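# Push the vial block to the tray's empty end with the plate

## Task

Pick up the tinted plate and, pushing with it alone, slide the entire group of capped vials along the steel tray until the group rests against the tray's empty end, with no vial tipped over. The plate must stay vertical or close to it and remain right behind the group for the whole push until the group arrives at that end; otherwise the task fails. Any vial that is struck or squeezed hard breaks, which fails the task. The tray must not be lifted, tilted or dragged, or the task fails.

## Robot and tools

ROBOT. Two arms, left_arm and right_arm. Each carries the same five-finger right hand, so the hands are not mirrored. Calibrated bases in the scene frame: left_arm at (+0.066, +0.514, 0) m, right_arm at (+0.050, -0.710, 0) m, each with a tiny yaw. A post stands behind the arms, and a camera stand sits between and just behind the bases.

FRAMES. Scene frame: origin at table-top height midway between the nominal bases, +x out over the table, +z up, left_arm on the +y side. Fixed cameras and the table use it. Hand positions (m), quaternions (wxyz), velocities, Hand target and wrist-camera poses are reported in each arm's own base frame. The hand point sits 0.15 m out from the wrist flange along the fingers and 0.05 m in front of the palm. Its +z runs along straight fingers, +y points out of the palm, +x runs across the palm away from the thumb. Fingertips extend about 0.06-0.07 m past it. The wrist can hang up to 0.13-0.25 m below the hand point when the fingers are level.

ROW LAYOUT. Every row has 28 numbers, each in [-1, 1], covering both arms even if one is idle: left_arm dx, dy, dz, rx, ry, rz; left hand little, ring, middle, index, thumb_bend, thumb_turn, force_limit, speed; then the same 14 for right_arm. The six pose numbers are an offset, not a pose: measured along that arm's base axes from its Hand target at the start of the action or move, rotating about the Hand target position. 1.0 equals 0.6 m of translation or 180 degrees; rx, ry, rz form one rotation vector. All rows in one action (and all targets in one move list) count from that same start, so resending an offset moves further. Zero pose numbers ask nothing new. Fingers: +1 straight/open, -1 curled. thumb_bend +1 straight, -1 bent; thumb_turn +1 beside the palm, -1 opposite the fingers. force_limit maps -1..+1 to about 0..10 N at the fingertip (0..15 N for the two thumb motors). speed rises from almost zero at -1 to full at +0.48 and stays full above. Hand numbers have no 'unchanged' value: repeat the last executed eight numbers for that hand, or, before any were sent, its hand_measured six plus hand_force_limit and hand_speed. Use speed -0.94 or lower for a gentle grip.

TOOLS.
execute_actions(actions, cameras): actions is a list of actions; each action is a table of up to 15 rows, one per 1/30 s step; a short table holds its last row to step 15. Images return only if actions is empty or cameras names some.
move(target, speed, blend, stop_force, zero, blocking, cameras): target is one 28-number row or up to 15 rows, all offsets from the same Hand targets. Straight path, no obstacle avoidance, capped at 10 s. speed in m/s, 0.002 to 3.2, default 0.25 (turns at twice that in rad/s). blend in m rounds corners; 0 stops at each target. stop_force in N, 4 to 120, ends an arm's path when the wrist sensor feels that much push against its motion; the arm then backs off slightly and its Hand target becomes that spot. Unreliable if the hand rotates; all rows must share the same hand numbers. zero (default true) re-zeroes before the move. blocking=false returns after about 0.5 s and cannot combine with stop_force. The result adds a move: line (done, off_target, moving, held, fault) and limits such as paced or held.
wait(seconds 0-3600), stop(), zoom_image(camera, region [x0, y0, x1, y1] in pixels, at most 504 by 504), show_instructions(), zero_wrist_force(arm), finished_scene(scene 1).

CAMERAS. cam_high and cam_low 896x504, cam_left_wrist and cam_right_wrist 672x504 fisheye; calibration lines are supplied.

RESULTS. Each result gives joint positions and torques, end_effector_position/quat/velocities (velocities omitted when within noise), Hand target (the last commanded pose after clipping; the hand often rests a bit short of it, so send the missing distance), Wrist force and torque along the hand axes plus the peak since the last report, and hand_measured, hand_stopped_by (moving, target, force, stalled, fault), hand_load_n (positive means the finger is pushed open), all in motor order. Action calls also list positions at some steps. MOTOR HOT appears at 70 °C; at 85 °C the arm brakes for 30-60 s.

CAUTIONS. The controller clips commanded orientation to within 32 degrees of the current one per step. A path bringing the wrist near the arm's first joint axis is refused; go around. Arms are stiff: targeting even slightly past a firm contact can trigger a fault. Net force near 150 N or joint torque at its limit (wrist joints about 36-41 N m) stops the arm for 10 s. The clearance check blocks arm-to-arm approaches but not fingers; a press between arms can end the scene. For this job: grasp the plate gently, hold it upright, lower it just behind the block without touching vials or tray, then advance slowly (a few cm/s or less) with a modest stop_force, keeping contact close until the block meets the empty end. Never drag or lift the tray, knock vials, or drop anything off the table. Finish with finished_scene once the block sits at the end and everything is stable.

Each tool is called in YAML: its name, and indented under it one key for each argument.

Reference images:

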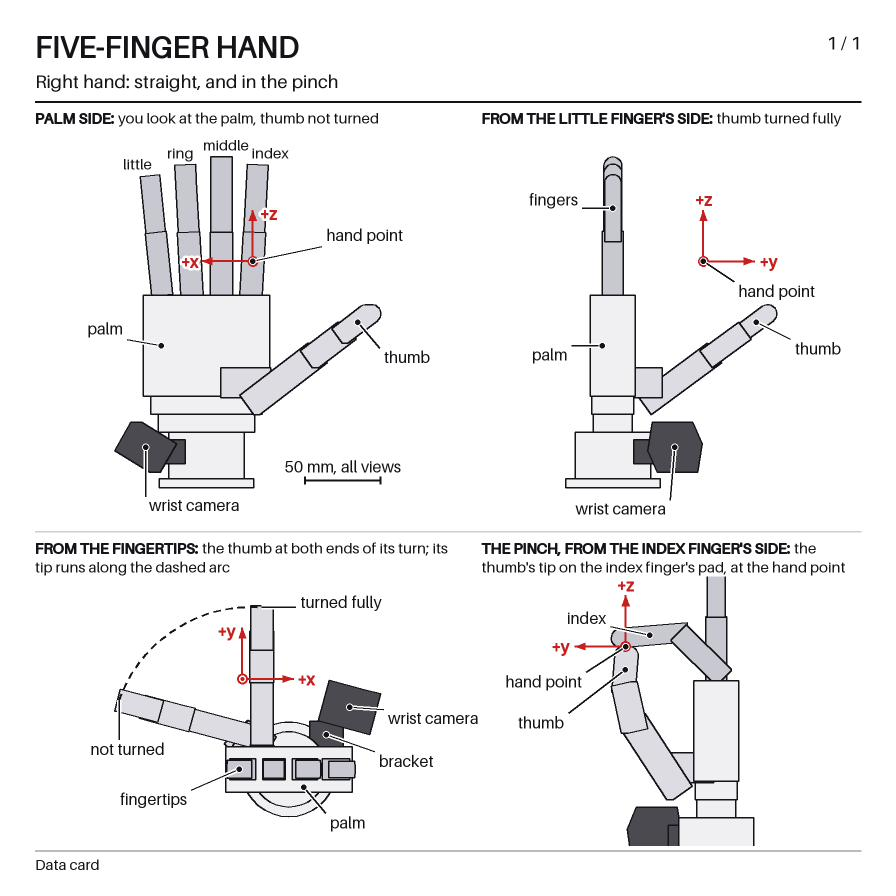

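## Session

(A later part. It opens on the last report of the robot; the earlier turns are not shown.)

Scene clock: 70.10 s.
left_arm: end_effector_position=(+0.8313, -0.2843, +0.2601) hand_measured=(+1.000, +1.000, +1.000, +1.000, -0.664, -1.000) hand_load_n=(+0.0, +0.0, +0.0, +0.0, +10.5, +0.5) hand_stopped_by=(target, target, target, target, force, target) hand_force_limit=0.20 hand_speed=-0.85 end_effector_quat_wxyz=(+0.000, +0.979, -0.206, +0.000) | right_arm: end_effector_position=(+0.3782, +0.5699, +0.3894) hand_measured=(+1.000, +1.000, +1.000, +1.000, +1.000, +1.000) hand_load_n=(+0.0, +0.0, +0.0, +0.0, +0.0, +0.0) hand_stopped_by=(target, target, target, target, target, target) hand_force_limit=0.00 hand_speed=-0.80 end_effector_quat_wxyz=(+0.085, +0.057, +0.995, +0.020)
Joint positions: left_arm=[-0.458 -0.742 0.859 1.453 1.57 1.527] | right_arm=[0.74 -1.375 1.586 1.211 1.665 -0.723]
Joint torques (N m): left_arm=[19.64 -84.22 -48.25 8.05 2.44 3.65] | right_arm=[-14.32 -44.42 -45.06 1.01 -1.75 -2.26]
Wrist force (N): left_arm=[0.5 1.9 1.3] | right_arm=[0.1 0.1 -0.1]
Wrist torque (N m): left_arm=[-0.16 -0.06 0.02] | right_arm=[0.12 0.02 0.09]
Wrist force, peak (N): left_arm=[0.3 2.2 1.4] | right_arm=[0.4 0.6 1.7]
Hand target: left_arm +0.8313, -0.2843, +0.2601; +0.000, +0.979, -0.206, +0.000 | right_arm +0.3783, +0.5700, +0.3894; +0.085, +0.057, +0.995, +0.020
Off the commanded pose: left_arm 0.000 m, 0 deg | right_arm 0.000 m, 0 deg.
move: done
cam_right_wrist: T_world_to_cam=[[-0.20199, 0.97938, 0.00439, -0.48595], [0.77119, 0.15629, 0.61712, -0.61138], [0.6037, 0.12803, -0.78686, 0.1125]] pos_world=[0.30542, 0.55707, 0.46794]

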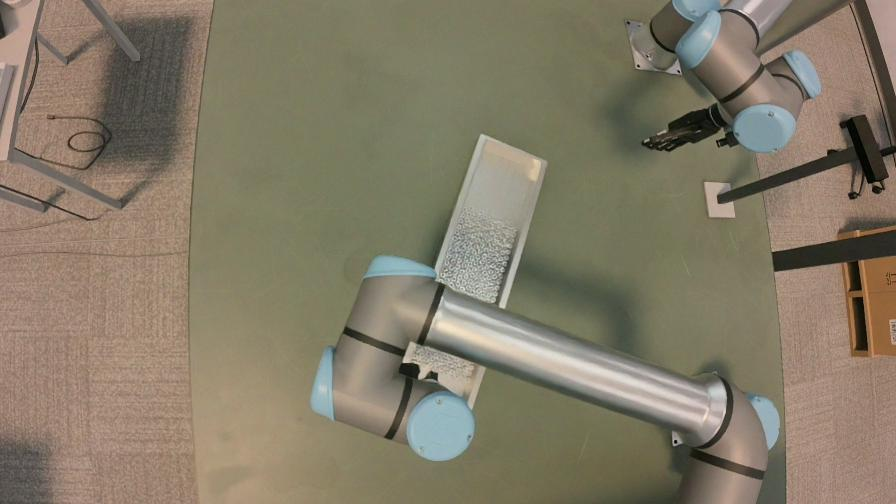

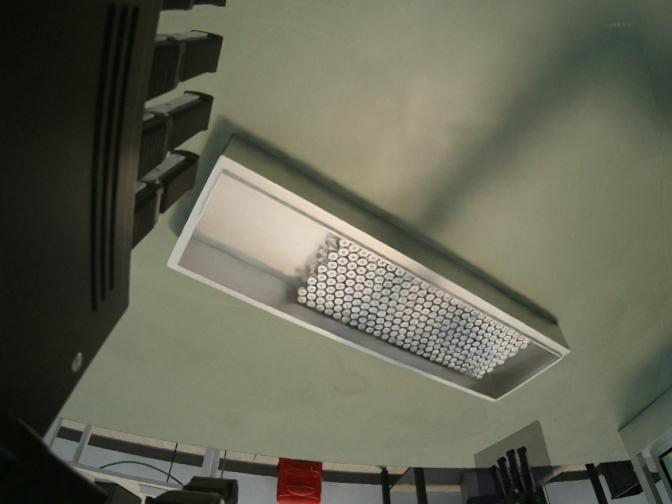

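move:
  target: [0,0,0,0,0,0,1,1,1,1,-0.95,-1,0.2,-0.85,0.5166,0.1874,-0.1557,0.033,-0.0873,0.4076,1,1,1,1,1,1,0,-0.8]
  speed: 0.25
  cameras: ["cam_high", "cam_right_wrist"]

Scene clock: 73.60 s.
left_arm: end_effector_position=(+0.8313, -0.2843, +0.2601) hand_measured=(+1.000, +1.000, +1.000, +1.000, -0.664, -1.000) hand_load_n=(+0.0, +0.0, +0.0, +0.0, +10.5, +1.0) hand_stopped_by=(target, target, target, target, force, target) hand_force_limit=0.20 hand_speed=-0.85 end_effector_quat_wxyz=(+0.000, +0.979, -0.206, +0.000) | right_arm: end_effector_position=(+0.6882, +0.6824, +0.2960) hand_measured=(+1.000, +1.000, +1.000, +1.000, +1.000, +1.000) hand_load_n=(+0.0, +0.0, +0.0, +0.0, +0.0, +0.0) hand_stopped_by=(target, target, target, target, target, target) hand_force_limit=0.00 hand_speed=-0.80 end_effector_quat_wxyz=(+0.180, -0.545, +0.810, +0.122)
Joint positions: left_arm=[-0.458 -0.742 0.859 1.453 1.57 1.527] | right_arm=[0.452 -0.859 1.001 1.096 1.282 -2.256]
Joint torques (N m): left_arm=[18.89 -83.72 -48.51 7.94 2.61 3.37] | right_arm=[-10.9 -85.97 -47.18 6.34 -2.94 -2.21]
Wrist force (N): left_arm=[0.3 2.0 1.7] | right_arm=[0.0 0.2 -0.2]
Wrist torque (N m): left_arm=[-0.16 -0.06 0.02] | right_arm=[0.16 0.13 0.10]
Wrist force, peak (N): left_arm=[0.3 2.1 1.7] | right_arm=[-0.9 -0.9 1.0]
Hand target: left_arm +0.8313, -0.2843, +0.2601; +0.000, +0.979, -0.206, +0.000 | right_arm +0.6883, +0.6824, +0.2960; +0.180, -0.545, +0.810, +0.122
Off the commanded pose: left_arm 0.000 m, 0 deg | right_arm 0.000 m, 0 deg.
move: done
cam_right_wrist: T_world_to_cam=[[-0.98825, 0.09194, -0.12207, 0.651], [-0.03881, 0.6216, 0.78238, -0.61928], [0.14781, 0.77792, -0.61073, -0.34431]] pos_world=[0.67022, 0.59294, 0.3537]

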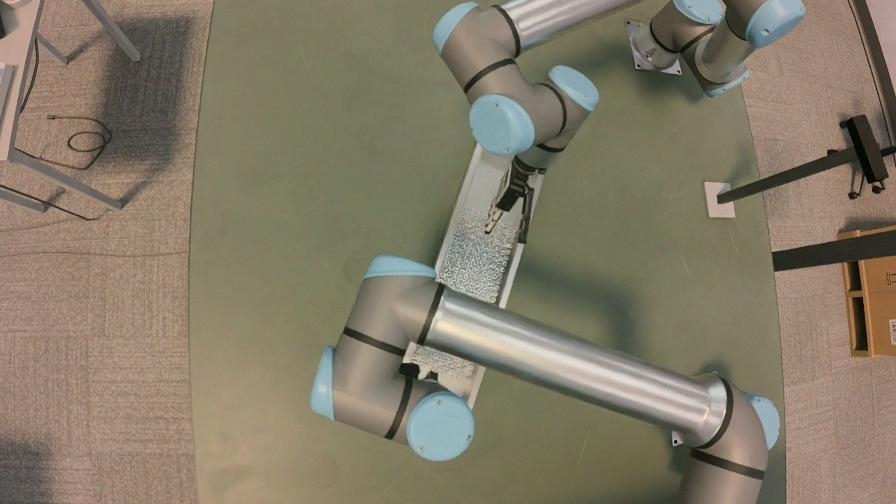

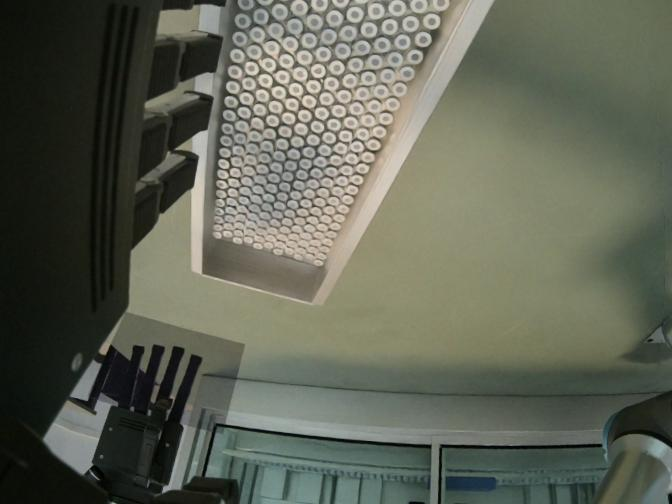

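zoom_image:
  camera: "cam_right_wrist"
  region: [60, 290, 280, 500]

Scaled by 2.291 from the camera's image (finer frame: 960x720).

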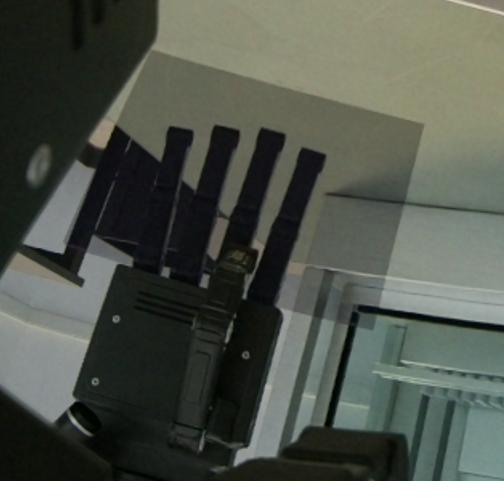

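move:
  target: [-0.1143,0.0325,-0.12,0,0,0,1,1,1,1,-0.95,-1,0.2,-0.85,0,0,0,0,0,0,1,1,1,1,1,1,0,-0.8]
  speed: 0.1
  cameras: ["cam_low", "cam_left_wrist", "cam_right_wrist"]

zoom_image:
  camera: "cam_right_wrist"
  region: [130, 130, 390, 360]

zoom_image:
  camera: "cam_left_wrist"
  region: [130, 0, 430, 260]

zoom_image:
  camera: "cam_low"
  region: [190, 100, 340, 320]

Scene clock: 76.00 s.
left_arm: end_effector_position=(+0.7628, -0.2648, +0.1882) hand_measured=(+1.000, +1.000, +1.000, +1.000, -0.664, -1.000) hand_load_n=(+0.0, +0.0, +0.0, +0.0, +10.5, +0.5) hand_stopped_by=(target, target, target, target, force, target) hand_force_limit=0.20 hand_speed=-0.85 end_effector_quat_wxyz=(+0.000, +0.979, -0.206, +0.000) | right_arm: end_effector_position=(+0.6883, +0.6824, +0.2960) hand_measured=(+1.000, +1.000, +1.000, +1.000, +1.000, +1.000) hand_load_n=(+0.0, +0.0, +0.0, +0.0, +0.0, +0.0) hand_stopped_by=(target, target, target, target, target, target) hand_force_limit=0.00 hand_speed=-0.80 end_effector_quat_wxyz=(+0.180, -0.545, +0.810, +0.122)
Joint positions: left_arm=[-0.474 -0.847 1.176 1.243 1.57 1.511] | right_arm=[0.452 -0.859 1 1.096 1.282 -2.256]
Joint torques (N m): left_arm=[-16.78 -92.36 -26.78 0.21 -0.78 -2.29] | right_arm=[-12.84 -84.56 -47.75 5.97 -2.7 -2.48]
Wrist force (N): left_arm=[0.0 1.8 1.6] | right_arm=[0.4 0.6 0.0]
Wrist torque (N m): left_arm=[-0.14 0.02 0.16] | right_arm=[0.20 0.06 0.14]
Wrist force, peak (N): left_arm=[-0.5 1.6 2.3] | right_arm=[-0.3 0.7 0.3]
Hand target: left_arm +0.7627, -0.2648, +0.1881; +0.000, +0.979, -0.206, +0.000 | right_arm +0.6883, +0.6824, +0.2960; +0.180, -0.545, +0.810, +0.122
Off the commanded pose: left_arm 0.000 m, 0 deg | right_arm 0.000 m, 0 deg.
move: done
cam_left_wrist: T_world_to_cam=[[-0.15105, -0.98852, -0.00421, -0.14862], [-0.8444, 0.12681, 0.52048, 0.5774], [-0.51397, 0.08217, -0.85386, 0.68509]] pos_world=[0.81723, -0.27643, 0.28382]
cam_right_wrist: T_world_to_cam=[[-0.98828, 0.09171, -0.12202, 0.65123], [-0.0389, 0.62166, 0.78232, -0.6193], [0.1476, 0.7779, -0.61081, -0.34423]] pos_world=[0.67031, 0.59304, 0.3537]

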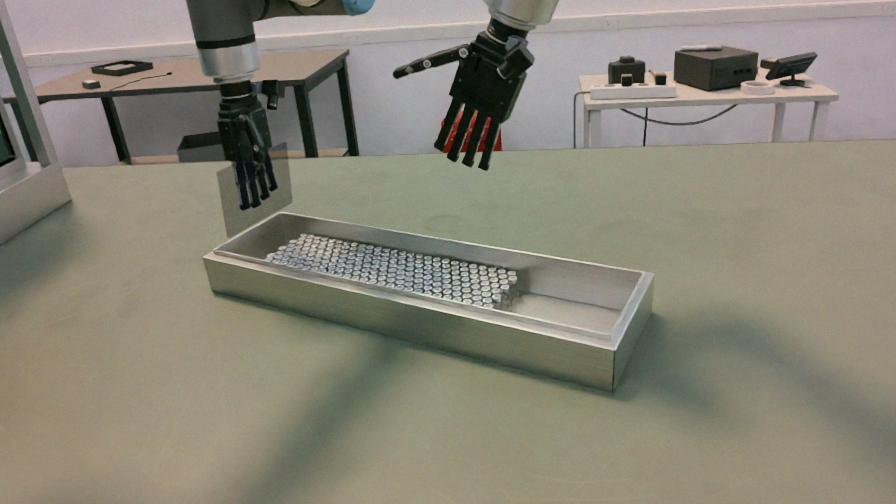

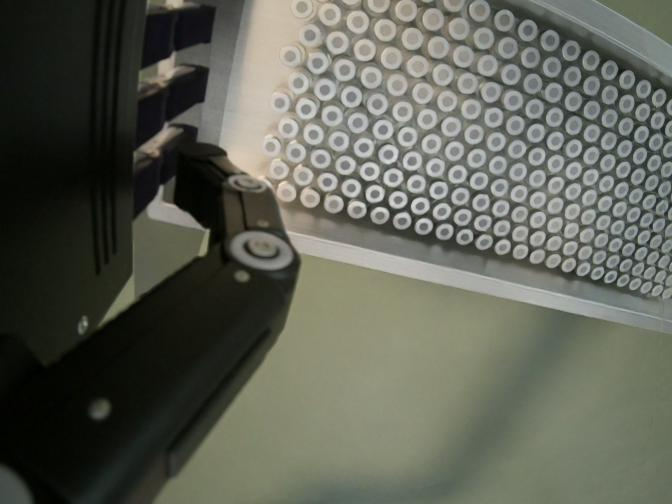

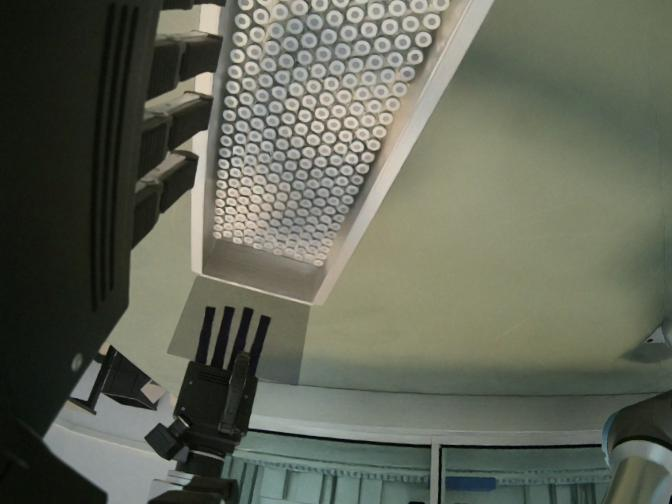

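Scaled by 1.938 from the camera's image (finer frame: 960x720).

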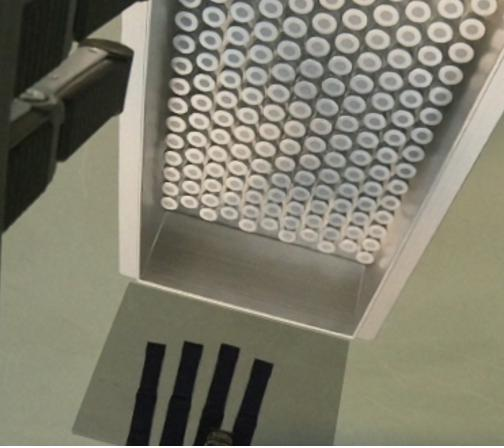

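Scaled by 1.680 from the camera's image (finer frame: 960x720).

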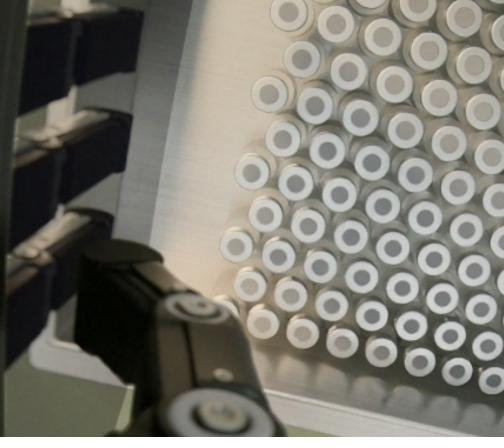

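Scaled by 2.291 from the camera's image (finer frame: 1280x720).

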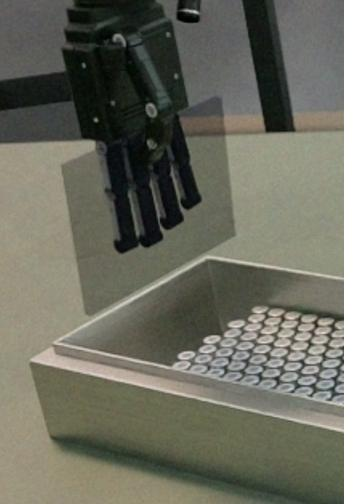

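zoom_image:
  camera: "cam_right_wrist"
  region: [175, 245, 235, 305]

zoom_image:
  camera: "cam_right_wrist"
  region: [280, 270, 340, 330]

Scaled by 8.400 from the camera's image (finer frame: 960x720).

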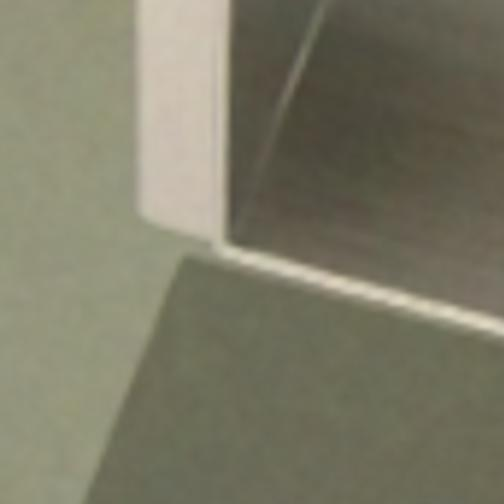

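Scaled by 8.400 from the camera's image (finer frame: 960x720).

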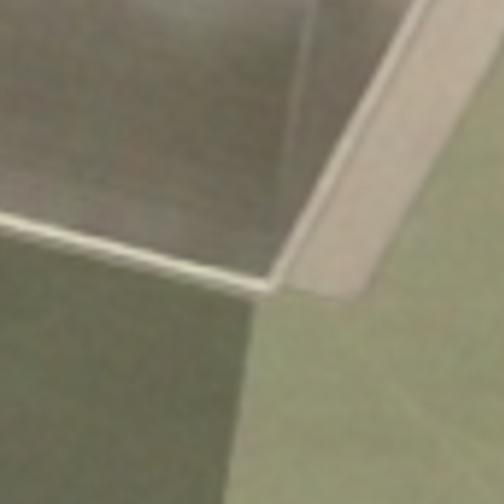

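move:
  target: [-0.0045,0.002,-0.02,0,0,0,1,1,1,1,-0.95,-1,0.2,-0.85,0,0,0,0,0,0,1,1,1,1,1,1,0,-0.8]
  speed: 0.05
  cameras: ["cam_low", "cam_left_wrist", "cam_right_wrist"]

zoom_image:
  camera: "cam_right_wrist"
  region: [175, 225, 255, 305]

zoom_image:
  camera: "cam_right_wrist"
  region: [260, 250, 340, 330]

zoom_image:
  camera: "cam_low"
  region: [200, 150, 320, 300]

Scene clock: 78.83 s.
left_arm: end_effector_position=(+0.7601, -0.2636, +0.1763) hand_measured=(+1.000, +1.000, +1.000, +1.000, -0.664, -1.000) hand_load_n=(+0.0, +0.0, +0.0, +0.0, +10.5, +0.5) hand_stopped_by=(target, target, target, target, force, target) hand_force_limit=0.20 hand_speed=-0.85 end_effector_quat_wxyz=(+0.000, +0.979, -0.206, +0.000) | right_arm: end_effector_position=(+0.6883, +0.6824, +0.2960) hand_measured=(+1.000, +1.000, +1.000, +1.000, +1.000, +1.000) hand_load_n=(+0.0, +0.0, +0.0, +0.0, -0.5, +0.0) hand_stopped_by=(target, target, target, target, target, target) hand_force_limit=0.00 hand_speed=-0.80 end_effector_quat_wxyz=(+0.180, -0.545, +0.810, +0.122)
Joint positions: left_arm=[-0.474 -0.845 1.194 1.222 1.57 1.511] | right_arm=[0.452 -0.859 1 1.096 1.282 -2.256]
Joint torques (N m): left_arm=[-15.71 -76.91 -26.97 -0.12 -0.88 -2.61] | right_arm=[-12.23 -87.36 -47.95 5.74 -2.64 -2.64]
Wrist force (N): left_arm=[0.0 1.7 1.8] | right_arm=[0.1 0.3 0.1]
Wrist torque (N m): left_arm=[-0.14 0.02 0.17] | right_arm=[0.17 0.10 0.11]
Wrist force, peak (N): left_arm=[0.0 1.4 2.4] | right_arm=[-0.4 0.5 0.4]
Hand target: left_arm +0.7600, -0.2636, +0.1761; +0.000, +0.979, -0.206, +0.000 | right_arm +0.6883, +0.6824, +0.2960; +0.180, -0.545, +0.810, +0.122
Off the commanded pose: left_arm 0.000 m, 0 deg | right_arm 0.000 m, 0 deg.
move: done
cam_left_wrist: T_world_to_cam=[[-0.15105, -0.98852, -0.00421, -0.14791], [-0.8444, 0.12681, 0.52048, 0.58107], [-0.51397, 0.08217, -0.85386, 0.67339]] pos_world=[0.81443, -0.27523, 0.27192]
cam_right_wrist: T_world_to_cam=[[-0.98828, 0.09171, -0.12202, 0.65123], [-0.0389, 0.62166, 0.78232, -0.6193], [0.1476, 0.7779, -0.61081, -0.34423]] pos_world=[0.67031, 0.59304, 0.3537]

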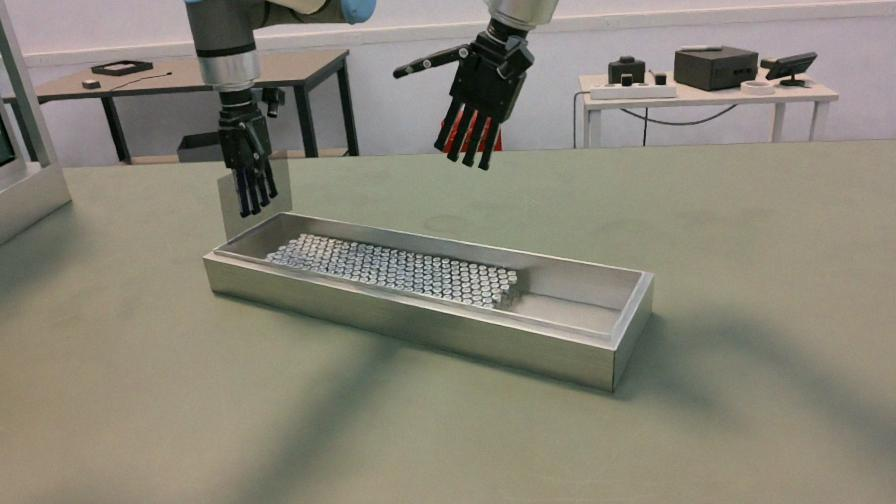

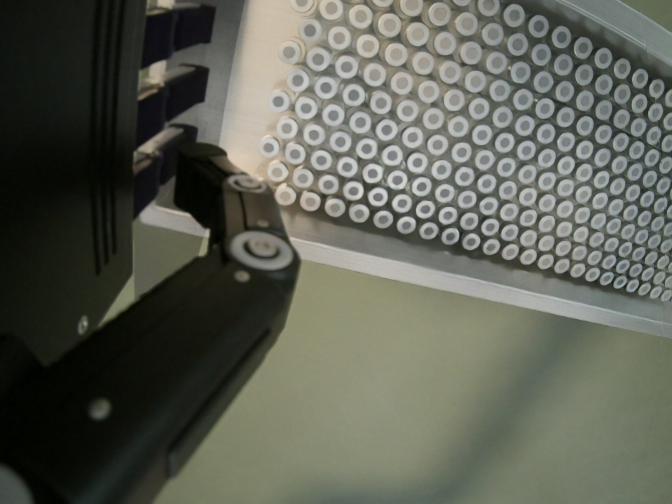

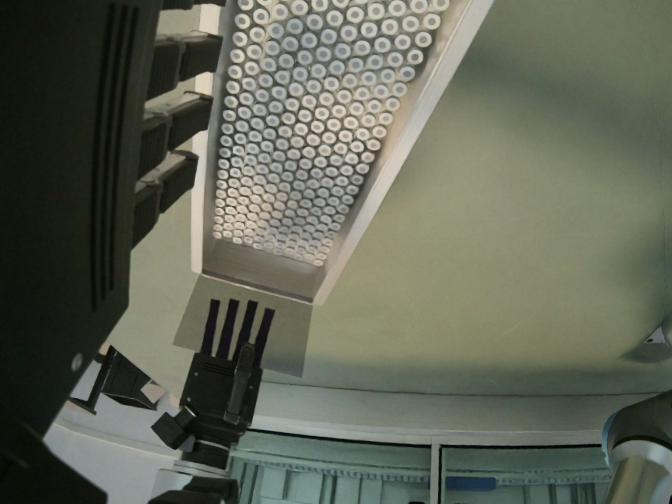

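Scaled by 6.300 from the camera's image (finer frame: 960x720).

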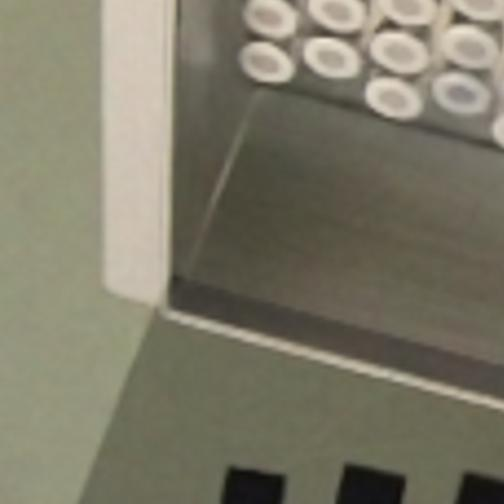

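Scaled by 6.300 from the camera's image (finer frame: 960x720).

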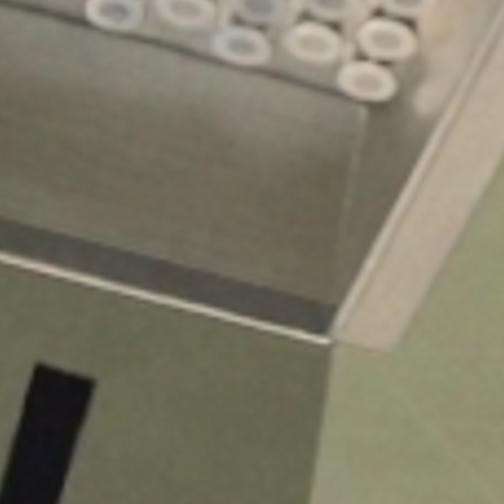

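Scaled by 3.360 from the camera's image (finer frame: 1280x720).

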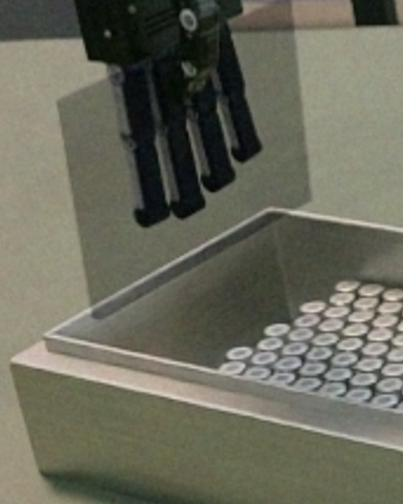

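move:
  target: [-0.0015,0.0007,-0.0667,0,0,0,1,1,1,1,-0.95,-1,0.2,-0.85,0,0,0,0,0,0,1,1,1,1,1,1,0,-0.8]
  speed: 0.03
  stop_force: 5
  cameras: ["cam_low", "cam_left_wrist", "cam_right_wrist"]

zoom_image:
  camera: "cam_right_wrist"
  region: [175, 205, 345, 345]

zoom_image:
  camera: "cam_low"
  region: [200, 170, 320, 300]

zoom_image:
  camera: "cam_left_wrist"
  region: [130, 0, 330, 260]

Scene clock: 82.13 s.
left_arm: end_effector_position=(+0.7591, -0.2632, +0.1361) hand_measured=(+1.000, +1.000, +1.000, +1.000, -0.664, -1.000) hand_load_n=(+0.0, +0.0, +0.5, +0.0, +10.0, +0.5) hand_stopped_by=(target, target, target, target, force, target) hand_force_limit=0.20 hand_speed=-0.85 end_effector_quat_wxyz=(+0.000, +0.979, -0.206, +0.000) | right_arm: end_effector_position=(+0.6883, +0.6824, +0.2960) hand_measured=(+1.000, +1.000, +1.000, +1.000, +1.000, +1.000) hand_load_n=(+0.0, +0.0, +0.0, +0.5, +0.0, +0.0) hand_stopped_by=(target, target, target, target, target, target) hand_force_limit=0.00 hand_speed=-0.80 end_effector_quat_wxyz=(+0.180, -0.545, +0.810, +0.122)
Joint positions: left_arm=[-0.474 -0.821 1.227 1.165 1.57 1.511] | right_arm=[0.452 -0.859 1 1.096 1.282 -2.256]
Joint torques (N m): left_arm=[-16.59 -76.94 -25.73 0.27 -1.02 -2.37] | right_arm=[-10.9 -84.25 -46.6 5.31 -2.77 -2.07]
Wrist force (N): left_arm=[0.3 1.4 2.0] | right_arm=[0.1 0.2 0.0]
Wrist torque (N m): left_arm=[-0.17 -0.08 0.19] | right_arm=[0.14 0.11 0.11]
Wrist force, peak (N): left_arm=[0.5 1.8 2.0] | right_arm=[-0.2 0.6 0.5]
Hand target: left_arm +0.7591, -0.2632, +0.1361; +0.000, +0.979, -0.206, +0.000 | right_arm +0.6883, +0.6824, +0.2960; +0.180, -0.545, +0.810, +0.122
Off the commanded pose: left_arm 0.000 m, 0 deg | right_arm 0.000 m, 0 deg.
move: done
cam_left_wrist: T_world_to_cam=[[-0.15105, -0.98852, -0.00421, -0.14782], [-0.8444, 0.12681, 0.52048, 0.60119], [-0.51397, 0.08217, -0.85386, 0.63857]] pos_world=[0.81353, -0.27483, 0.23172]
cam_right_wrist: T_world_to_cam=[[-0.98828, 0.09171, -0.12202, 0.65123], [-0.0389, 0.62166, 0.78232, -0.6193], [0.1476, 0.7779, -0.61081, -0.34423]] pos_world=[0.67031, 0.59304, 0.3537]

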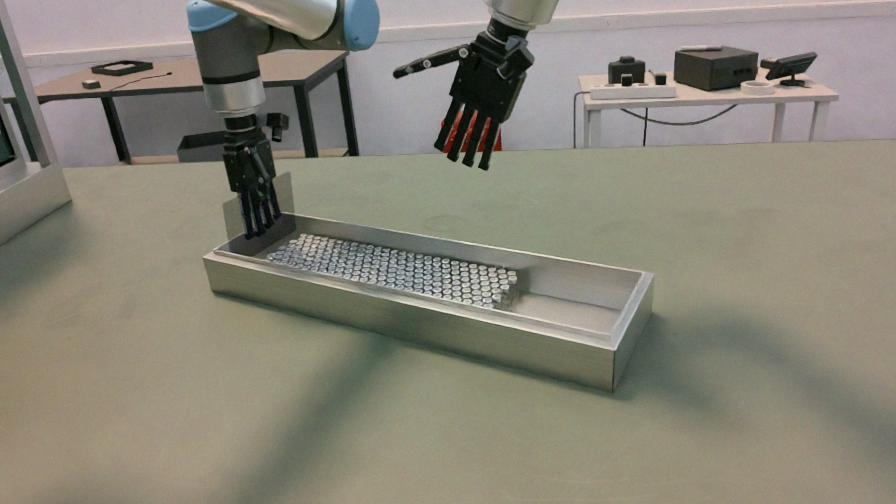

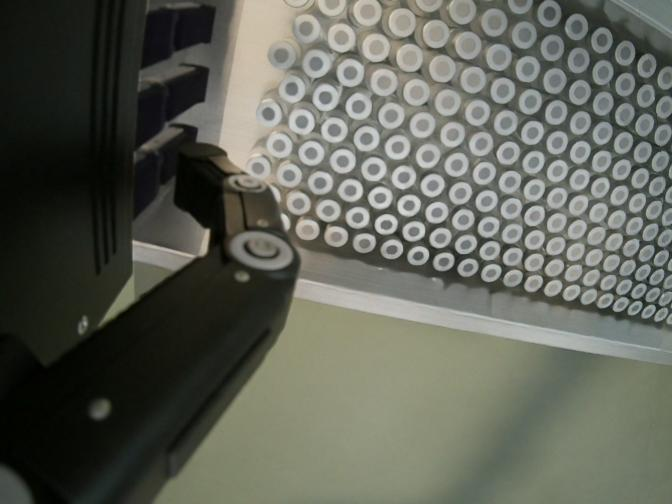

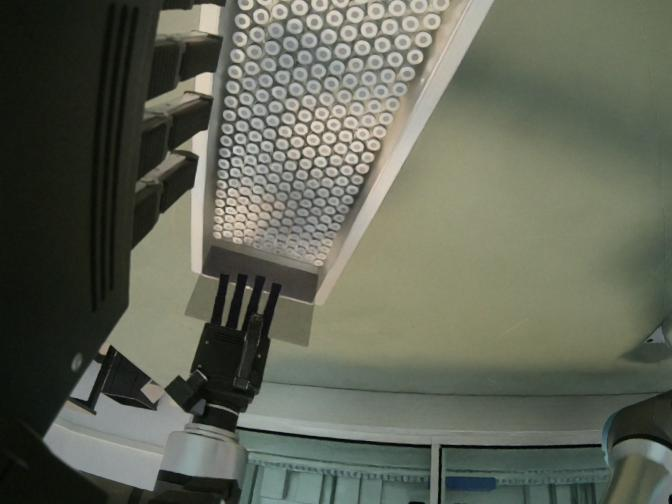

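Scaled by 2.965 from the camera's image (finer frame: 960x720).

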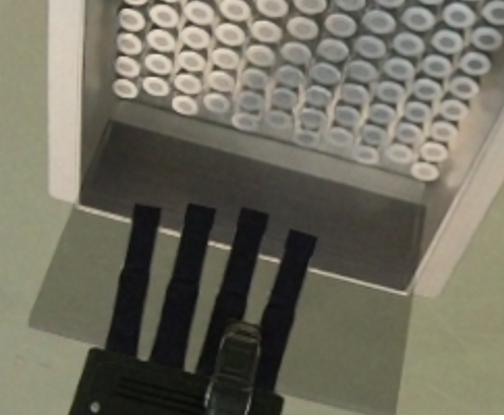

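Scaled by 3.877 from the camera's image (finer frame: 1280x720).

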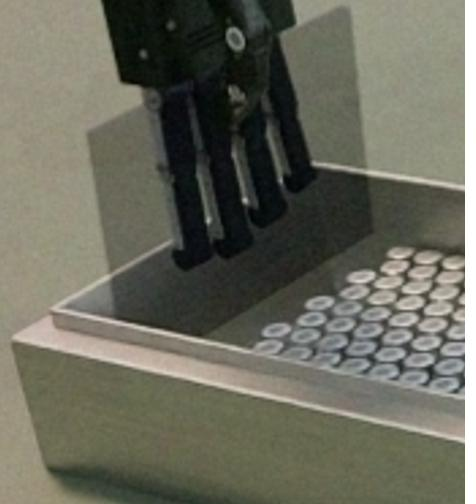

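Scaled by 1.938 from the camera's image (finer frame: 960x720).

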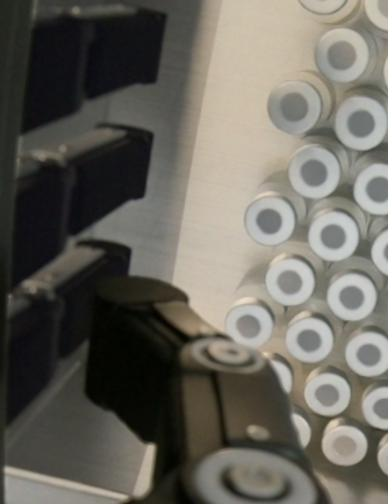

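move:
  target: [0,0,-0.0467,0,0,0,1,1,1,1,-0.95,-1,0.2,-0.85,0,0,0,0,0,0,1,1,1,1,1,1,0,-0.8]
  speed: 0.02
  stop_force: 5
  cameras: ["cam_low", "cam_left_wrist", "cam_right_wrist"]

zoom_image:
  camera: "cam_right_wrist"
  region: [175, 205, 345, 345]

zoom_image:
  camera: "cam_low"
  region: [200, 170, 320, 300]

zoom_image:
  camera: "cam_left_wrist"
  region: [130, 0, 330, 260]

Scene clock: 84.87 s.
left_arm: end_effector_position=(+0.7591, -0.2632, +0.1081) hand_measured=(+1.000, +1.000, +1.000, +1.000, -0.664, -1.000) hand_load_n=(+0.0, +0.0, +0.0, +0.0, +10.5, +0.5) hand_stopped_by=(target, target, target, target, force, target) hand_force_limit=0.20 hand_speed=-0.85 end_effector_quat_wxyz=(+0.000, +0.979, -0.206, +0.000) | right_arm: end_effector_position=(+0.6883, +0.6824, +0.2960) hand_measured=(+1.000, +1.000, +1.000, +1.000, +1.000, +1.000) hand_load_n=(+0.0, +0.0, +0.0, +0.0, +0.0, +0.0) hand_stopped_by=(target, target, target, target, target, target) hand_force_limit=0.00 hand_speed=-0.80 end_effector_quat_wxyz=(+0.180, -0.545, +0.810, +0.122)
Joint positions: left_arm=[-0.474 -0.801 1.245 1.127 1.57 1.511] | right_arm=[0.452 -0.859 1 1.096 1.282 -2.256]
Joint torques (N m): left_arm=[-16.18 -75.91 -24.85 0.09 -1.02 -2.33] | right_arm=[-10.92 -83.04 -47.45 5.57 -2.74 -2.46]
Wrist force (N): left_arm=[0.5 1.4 1.5] | right_arm=[-0.3 0.4 0.5]
Wrist torque (N m): left_arm=[-0.16 -0.08 0.22] | right_arm=[0.15 0.15 0.09]
Wrist force, peak (N): left_arm=[0.5 1.7 1.9] | right_arm=[0.3 0.8 0.3]
Hand target: left_arm +0.7591, -0.2632, +0.1081; +0.000, +0.979, -0.206, +0.000 | right_arm +0.6883, +0.6824, +0.2960; +0.180, -0.545, +0.810, +0.122
Off the commanded pose: left_arm 0.000 m, 0 deg | right_arm 0.000 m, 0 deg.
move: done
cam_left_wrist: T_world_to_cam=[[-0.15105, -0.98852, -0.00421, -0.14794], [-0.8444, 0.12681, 0.52048, 0.61576], [-0.51397, 0.08217, -0.85386, 0.61467]] pos_world=[0.81353, -0.27483, 0.20372]
cam_right_wrist: T_world_to_cam=[[-0.98828, 0.09171, -0.12202, 0.65123], [-0.0389, 0.62166, 0.78232, -0.6193], [0.1476, 0.7779, -0.61081, -0.34423]] pos_world=[0.67031, 0.59304, 0.3537]

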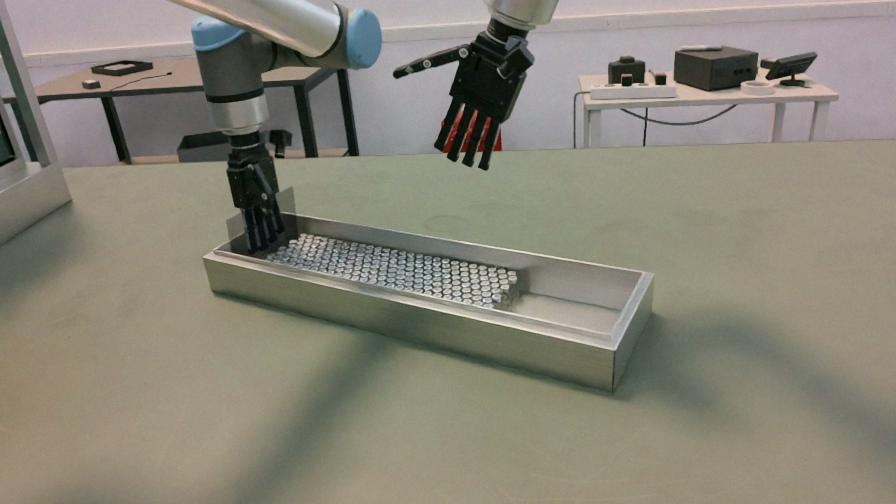

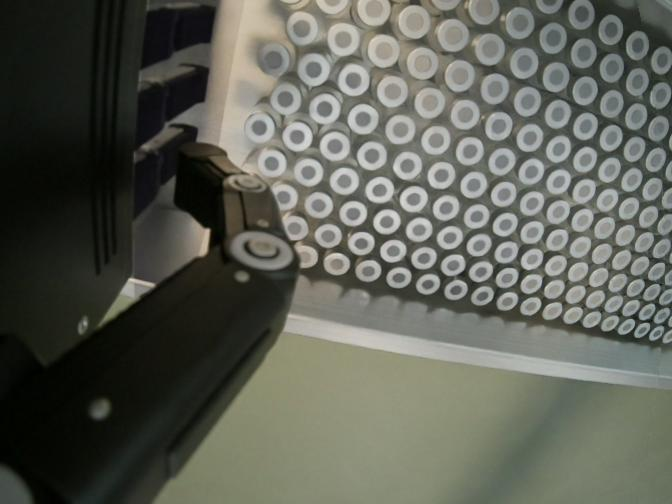

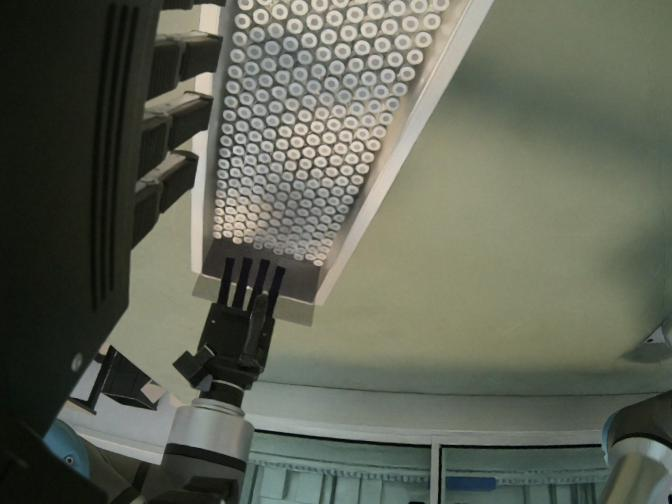

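Scaled by 2.965 from the camera's image (finer frame: 960x720).

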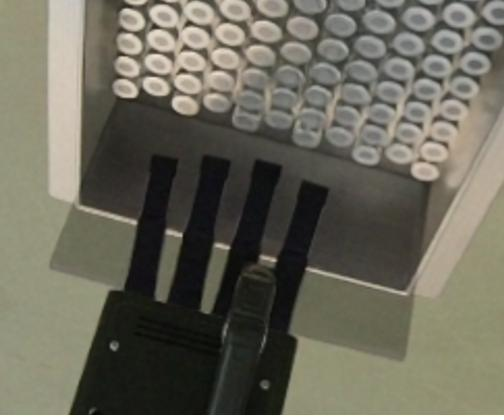

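Scaled by 3.877 from the camera's image (finer frame: 1280x720).

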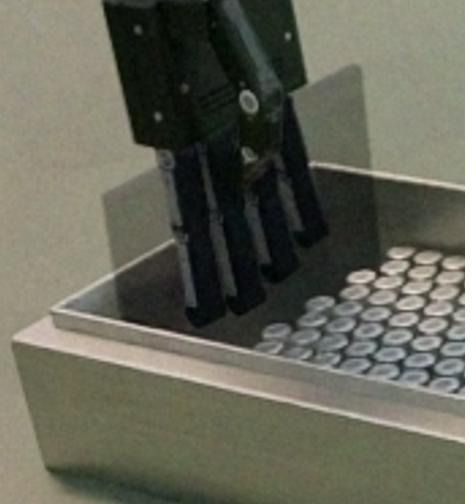

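Scaled by 1.938 from the camera's image (finer frame: 960x720).

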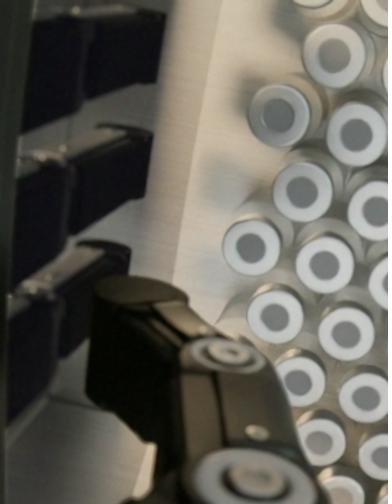

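move:
  target: [0,0,-0.0083,0,0,0,1,1,1,1,-0.95,-1,0.2,-0.85,0,0,0,0,0,0,1,1,1,1,1,1,0,-0.8]
  speed: 0.01
  stop_force: 4

zero_wrist_force:
  arm: "left_arm"

move:
  target: [-0.01005,-0.0229,0,0,0,0,1,1,1,1,-0.95,-1,0.2,-0.85,0,0,0,0,0,0,1,1,1,1,1,1,0,-0.8]
  speed: 0.01
  stop_force: 15
  cameras: ["cam_low", "cam_left_wrist", "cam_right_wrist"]

zoom_image:
  camera: "cam_right_wrist"
  region: [175, 205, 345, 345]

zoom_image:
  camera: "cam_left_wrist"
  region: [130, 0, 330, 260]

Scene clock: 86.73 s.
left_arm: end_effector_position=(+0.7591, -0.2632, +0.1031) hand_measured=(+1.000, +1.000, +1.000, +1.000, -0.664, -1.000) hand_load_n=(+0.0, +0.0, +0.0, +0.0, +10.5, +0.5) hand_stopped_by=(target, target, target, target, force, target) hand_force_limit=0.20 hand_speed=-0.85 end_effector_quat_wxyz=(+0.000, +0.979, -0.206, +0.000) | right_arm: end_effector_position=(+0.6883, +0.6824, +0.2960) hand_measured=(+1.000, +1.000, +1.000, +1.000, +1.000, +1.000) hand_load_n=(+0.0, +0.0, +0.0, +0.0, +0.0, +0.0) hand_stopped_by=(target, target, target, target, target, target) hand_force_limit=0.00 hand_speed=-0.80 end_effector_quat_wxyz=(+0.180, -0.545, +0.810, +0.122)
Joint positions: left_arm=[-0.474 -0.797 1.248 1.121 1.57 1.511] | right_arm=[0.452 -0.859 1 1.096 1.282 -2.256]
Joint torques (N m): left_arm=[-14.95 -77.17 -25.05 0.06 -0.92 -2.16] | right_arm=[-11.35 -85.17 -48.08 5.75 -2.53 -2.46]
Wrist force (N): left_arm=[0.5 1.5 1.6] | right_arm=[-0.4 0.5 0.0]
Wrist torque (N m): left_arm=[-0.16 -0.09 0.22] | right_arm=[0.19 0.19 0.09]
Wrist force, peak (N): left_arm=[0.5 1.9 1.7] | right_arm=[0.1 0.9 0.2]
Hand target: left_arm +0.7591, -0.2632, +0.1031; +0.000, +0.979, -0.206, +0.000 | right_arm +0.6883, +0.6824, +0.2960; +0.180, -0.545, +0.810, +0.122
Off the commanded pose: left_arm 0.000 m, 0 deg | right_arm 0.000 m, 0 deg.
move: done

Wrist force sensor zeroed.

Scene clock: 89.17 s.
left_arm: end_effector_position=(+0.7531, -0.2769, +0.1031) hand_measured=(+1.000, +1.000, +1.000, +1.000, -0.664, -1.000) hand_load_n=(+0.0, +0.0, +1.0, +0.0, +10.0, +0.5) hand_stopped_by=(target, target, target, target, force, target) hand_force_limit=0.20 hand_speed=-0.85 end_effector_quat_wxyz=(+0.000, +0.979, -0.206, +0.000) | right_arm: end_effector_position=(+0.6883, +0.6824, +0.2960) hand_measured=(+1.000, +1.000, +1.000, +1.000, +1.000, +1.000) hand_load_n=(+0.0, +0.0, +0.0, +0.0, +0.0, +0.0) hand_stopped_by=(target, target, target, target, target, target) hand_force_limit=0.00 hand_speed=-0.80 end_effector_quat_wxyz=(+0.180, -0.545, +0.810, +0.122)
Joint positions: left_arm=[-0.492 -0.801 1.254 1.118 1.57 1.493] | right_arm=[0.452 -0.859 1 1.096 1.282 -2.256]
Joint torques (N m): left_arm=[-19.84 -92.29 -24.26 0.17 1.34 -2.67] | right_arm=[-9.35 -82.27 -46.7 5.81 -2.6 -2.75]
Wrist force (N, zeroed by zero_wrist_force on left_arm): left_arm=[0.0 -3.6 -1.4] | right_arm=[0.0 0.4 0.4]
Wrist torque (N m, zeroed by zero_wrist_force on left_arm): left_arm=[0.40 0.04 -0.08] | right_arm=[0.15 0.11 0.10]
Wrist force, peak (N, zeroed by zero_wrist_force on left_arm): left_arm=[0.0 -4.2 -1.3] | right_arm=[-0.2 0.7 0.3]
Hand target: left_arm +0.7531, -0.2769, +0.1031; +0.000, +0.979, -0.206, +0.000 | right_arm +0.6883, +0.6824, +0.2960; +0.180, -0.545, +0.810, +0.122
Off the commanded pose: left_arm 0.000 m, 0 deg | right_arm 0.000 m, 0 deg.
move: done
cam_left_wrist: T_world_to_cam=[[-0.15105, -0.98852, -0.00421, -0.1624], [-0.8444, 0.12681, 0.52048, 0.61503], [-0.51397, 0.08217, -0.85386, 0.60844]] pos_world=[0.80753, -0.28853, 0.19872]
cam_right_wrist: T_world_to_cam=[[-0.98828, 0.09171, -0.12202, 0.65123], [-0.0389, 0.62166, 0.78232, -0.6193], [0.1476, 0.7779, -0.61081, -0.34423]] pos_world=[0.67031, 0.59304, 0.3537]

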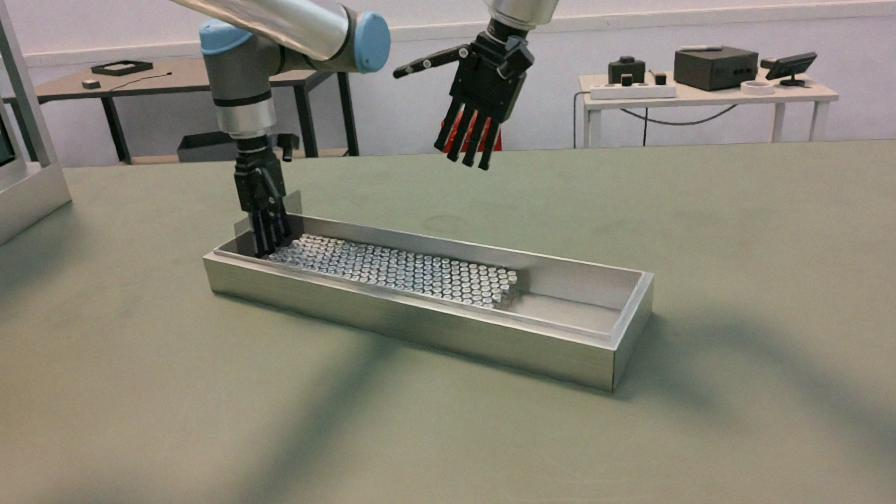

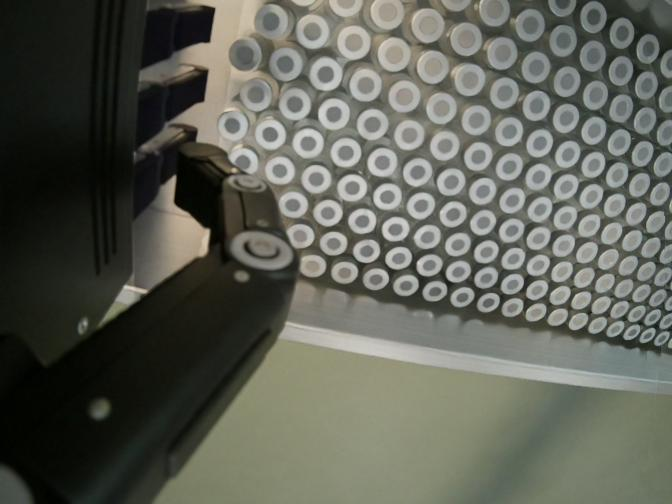

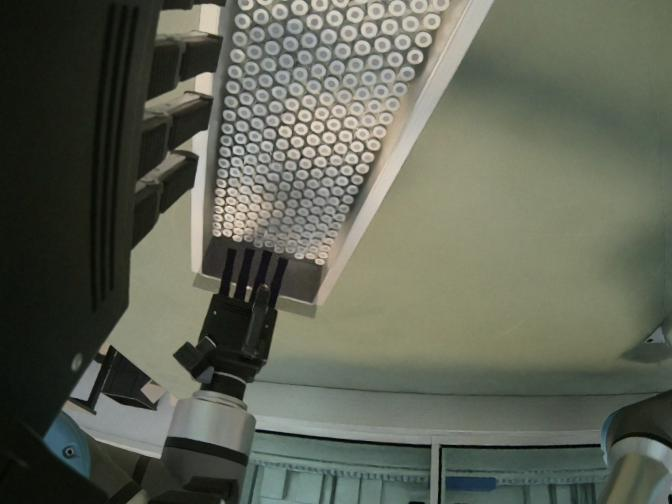

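Scaled by 2.965 from the camera's image (finer frame: 960x720).

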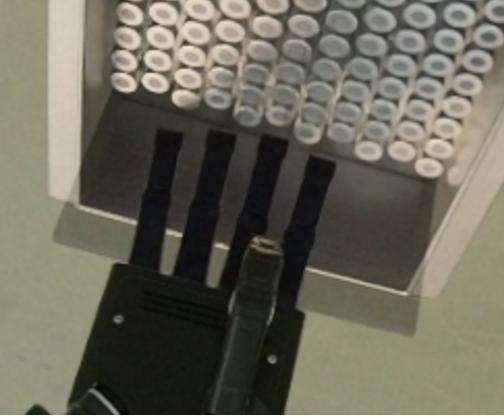

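Scaled by 1.938 from the camera's image (finer frame: 960x720).

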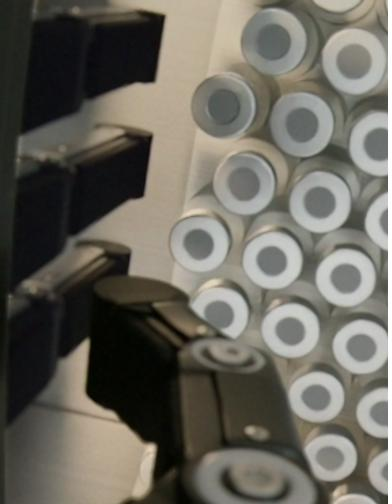

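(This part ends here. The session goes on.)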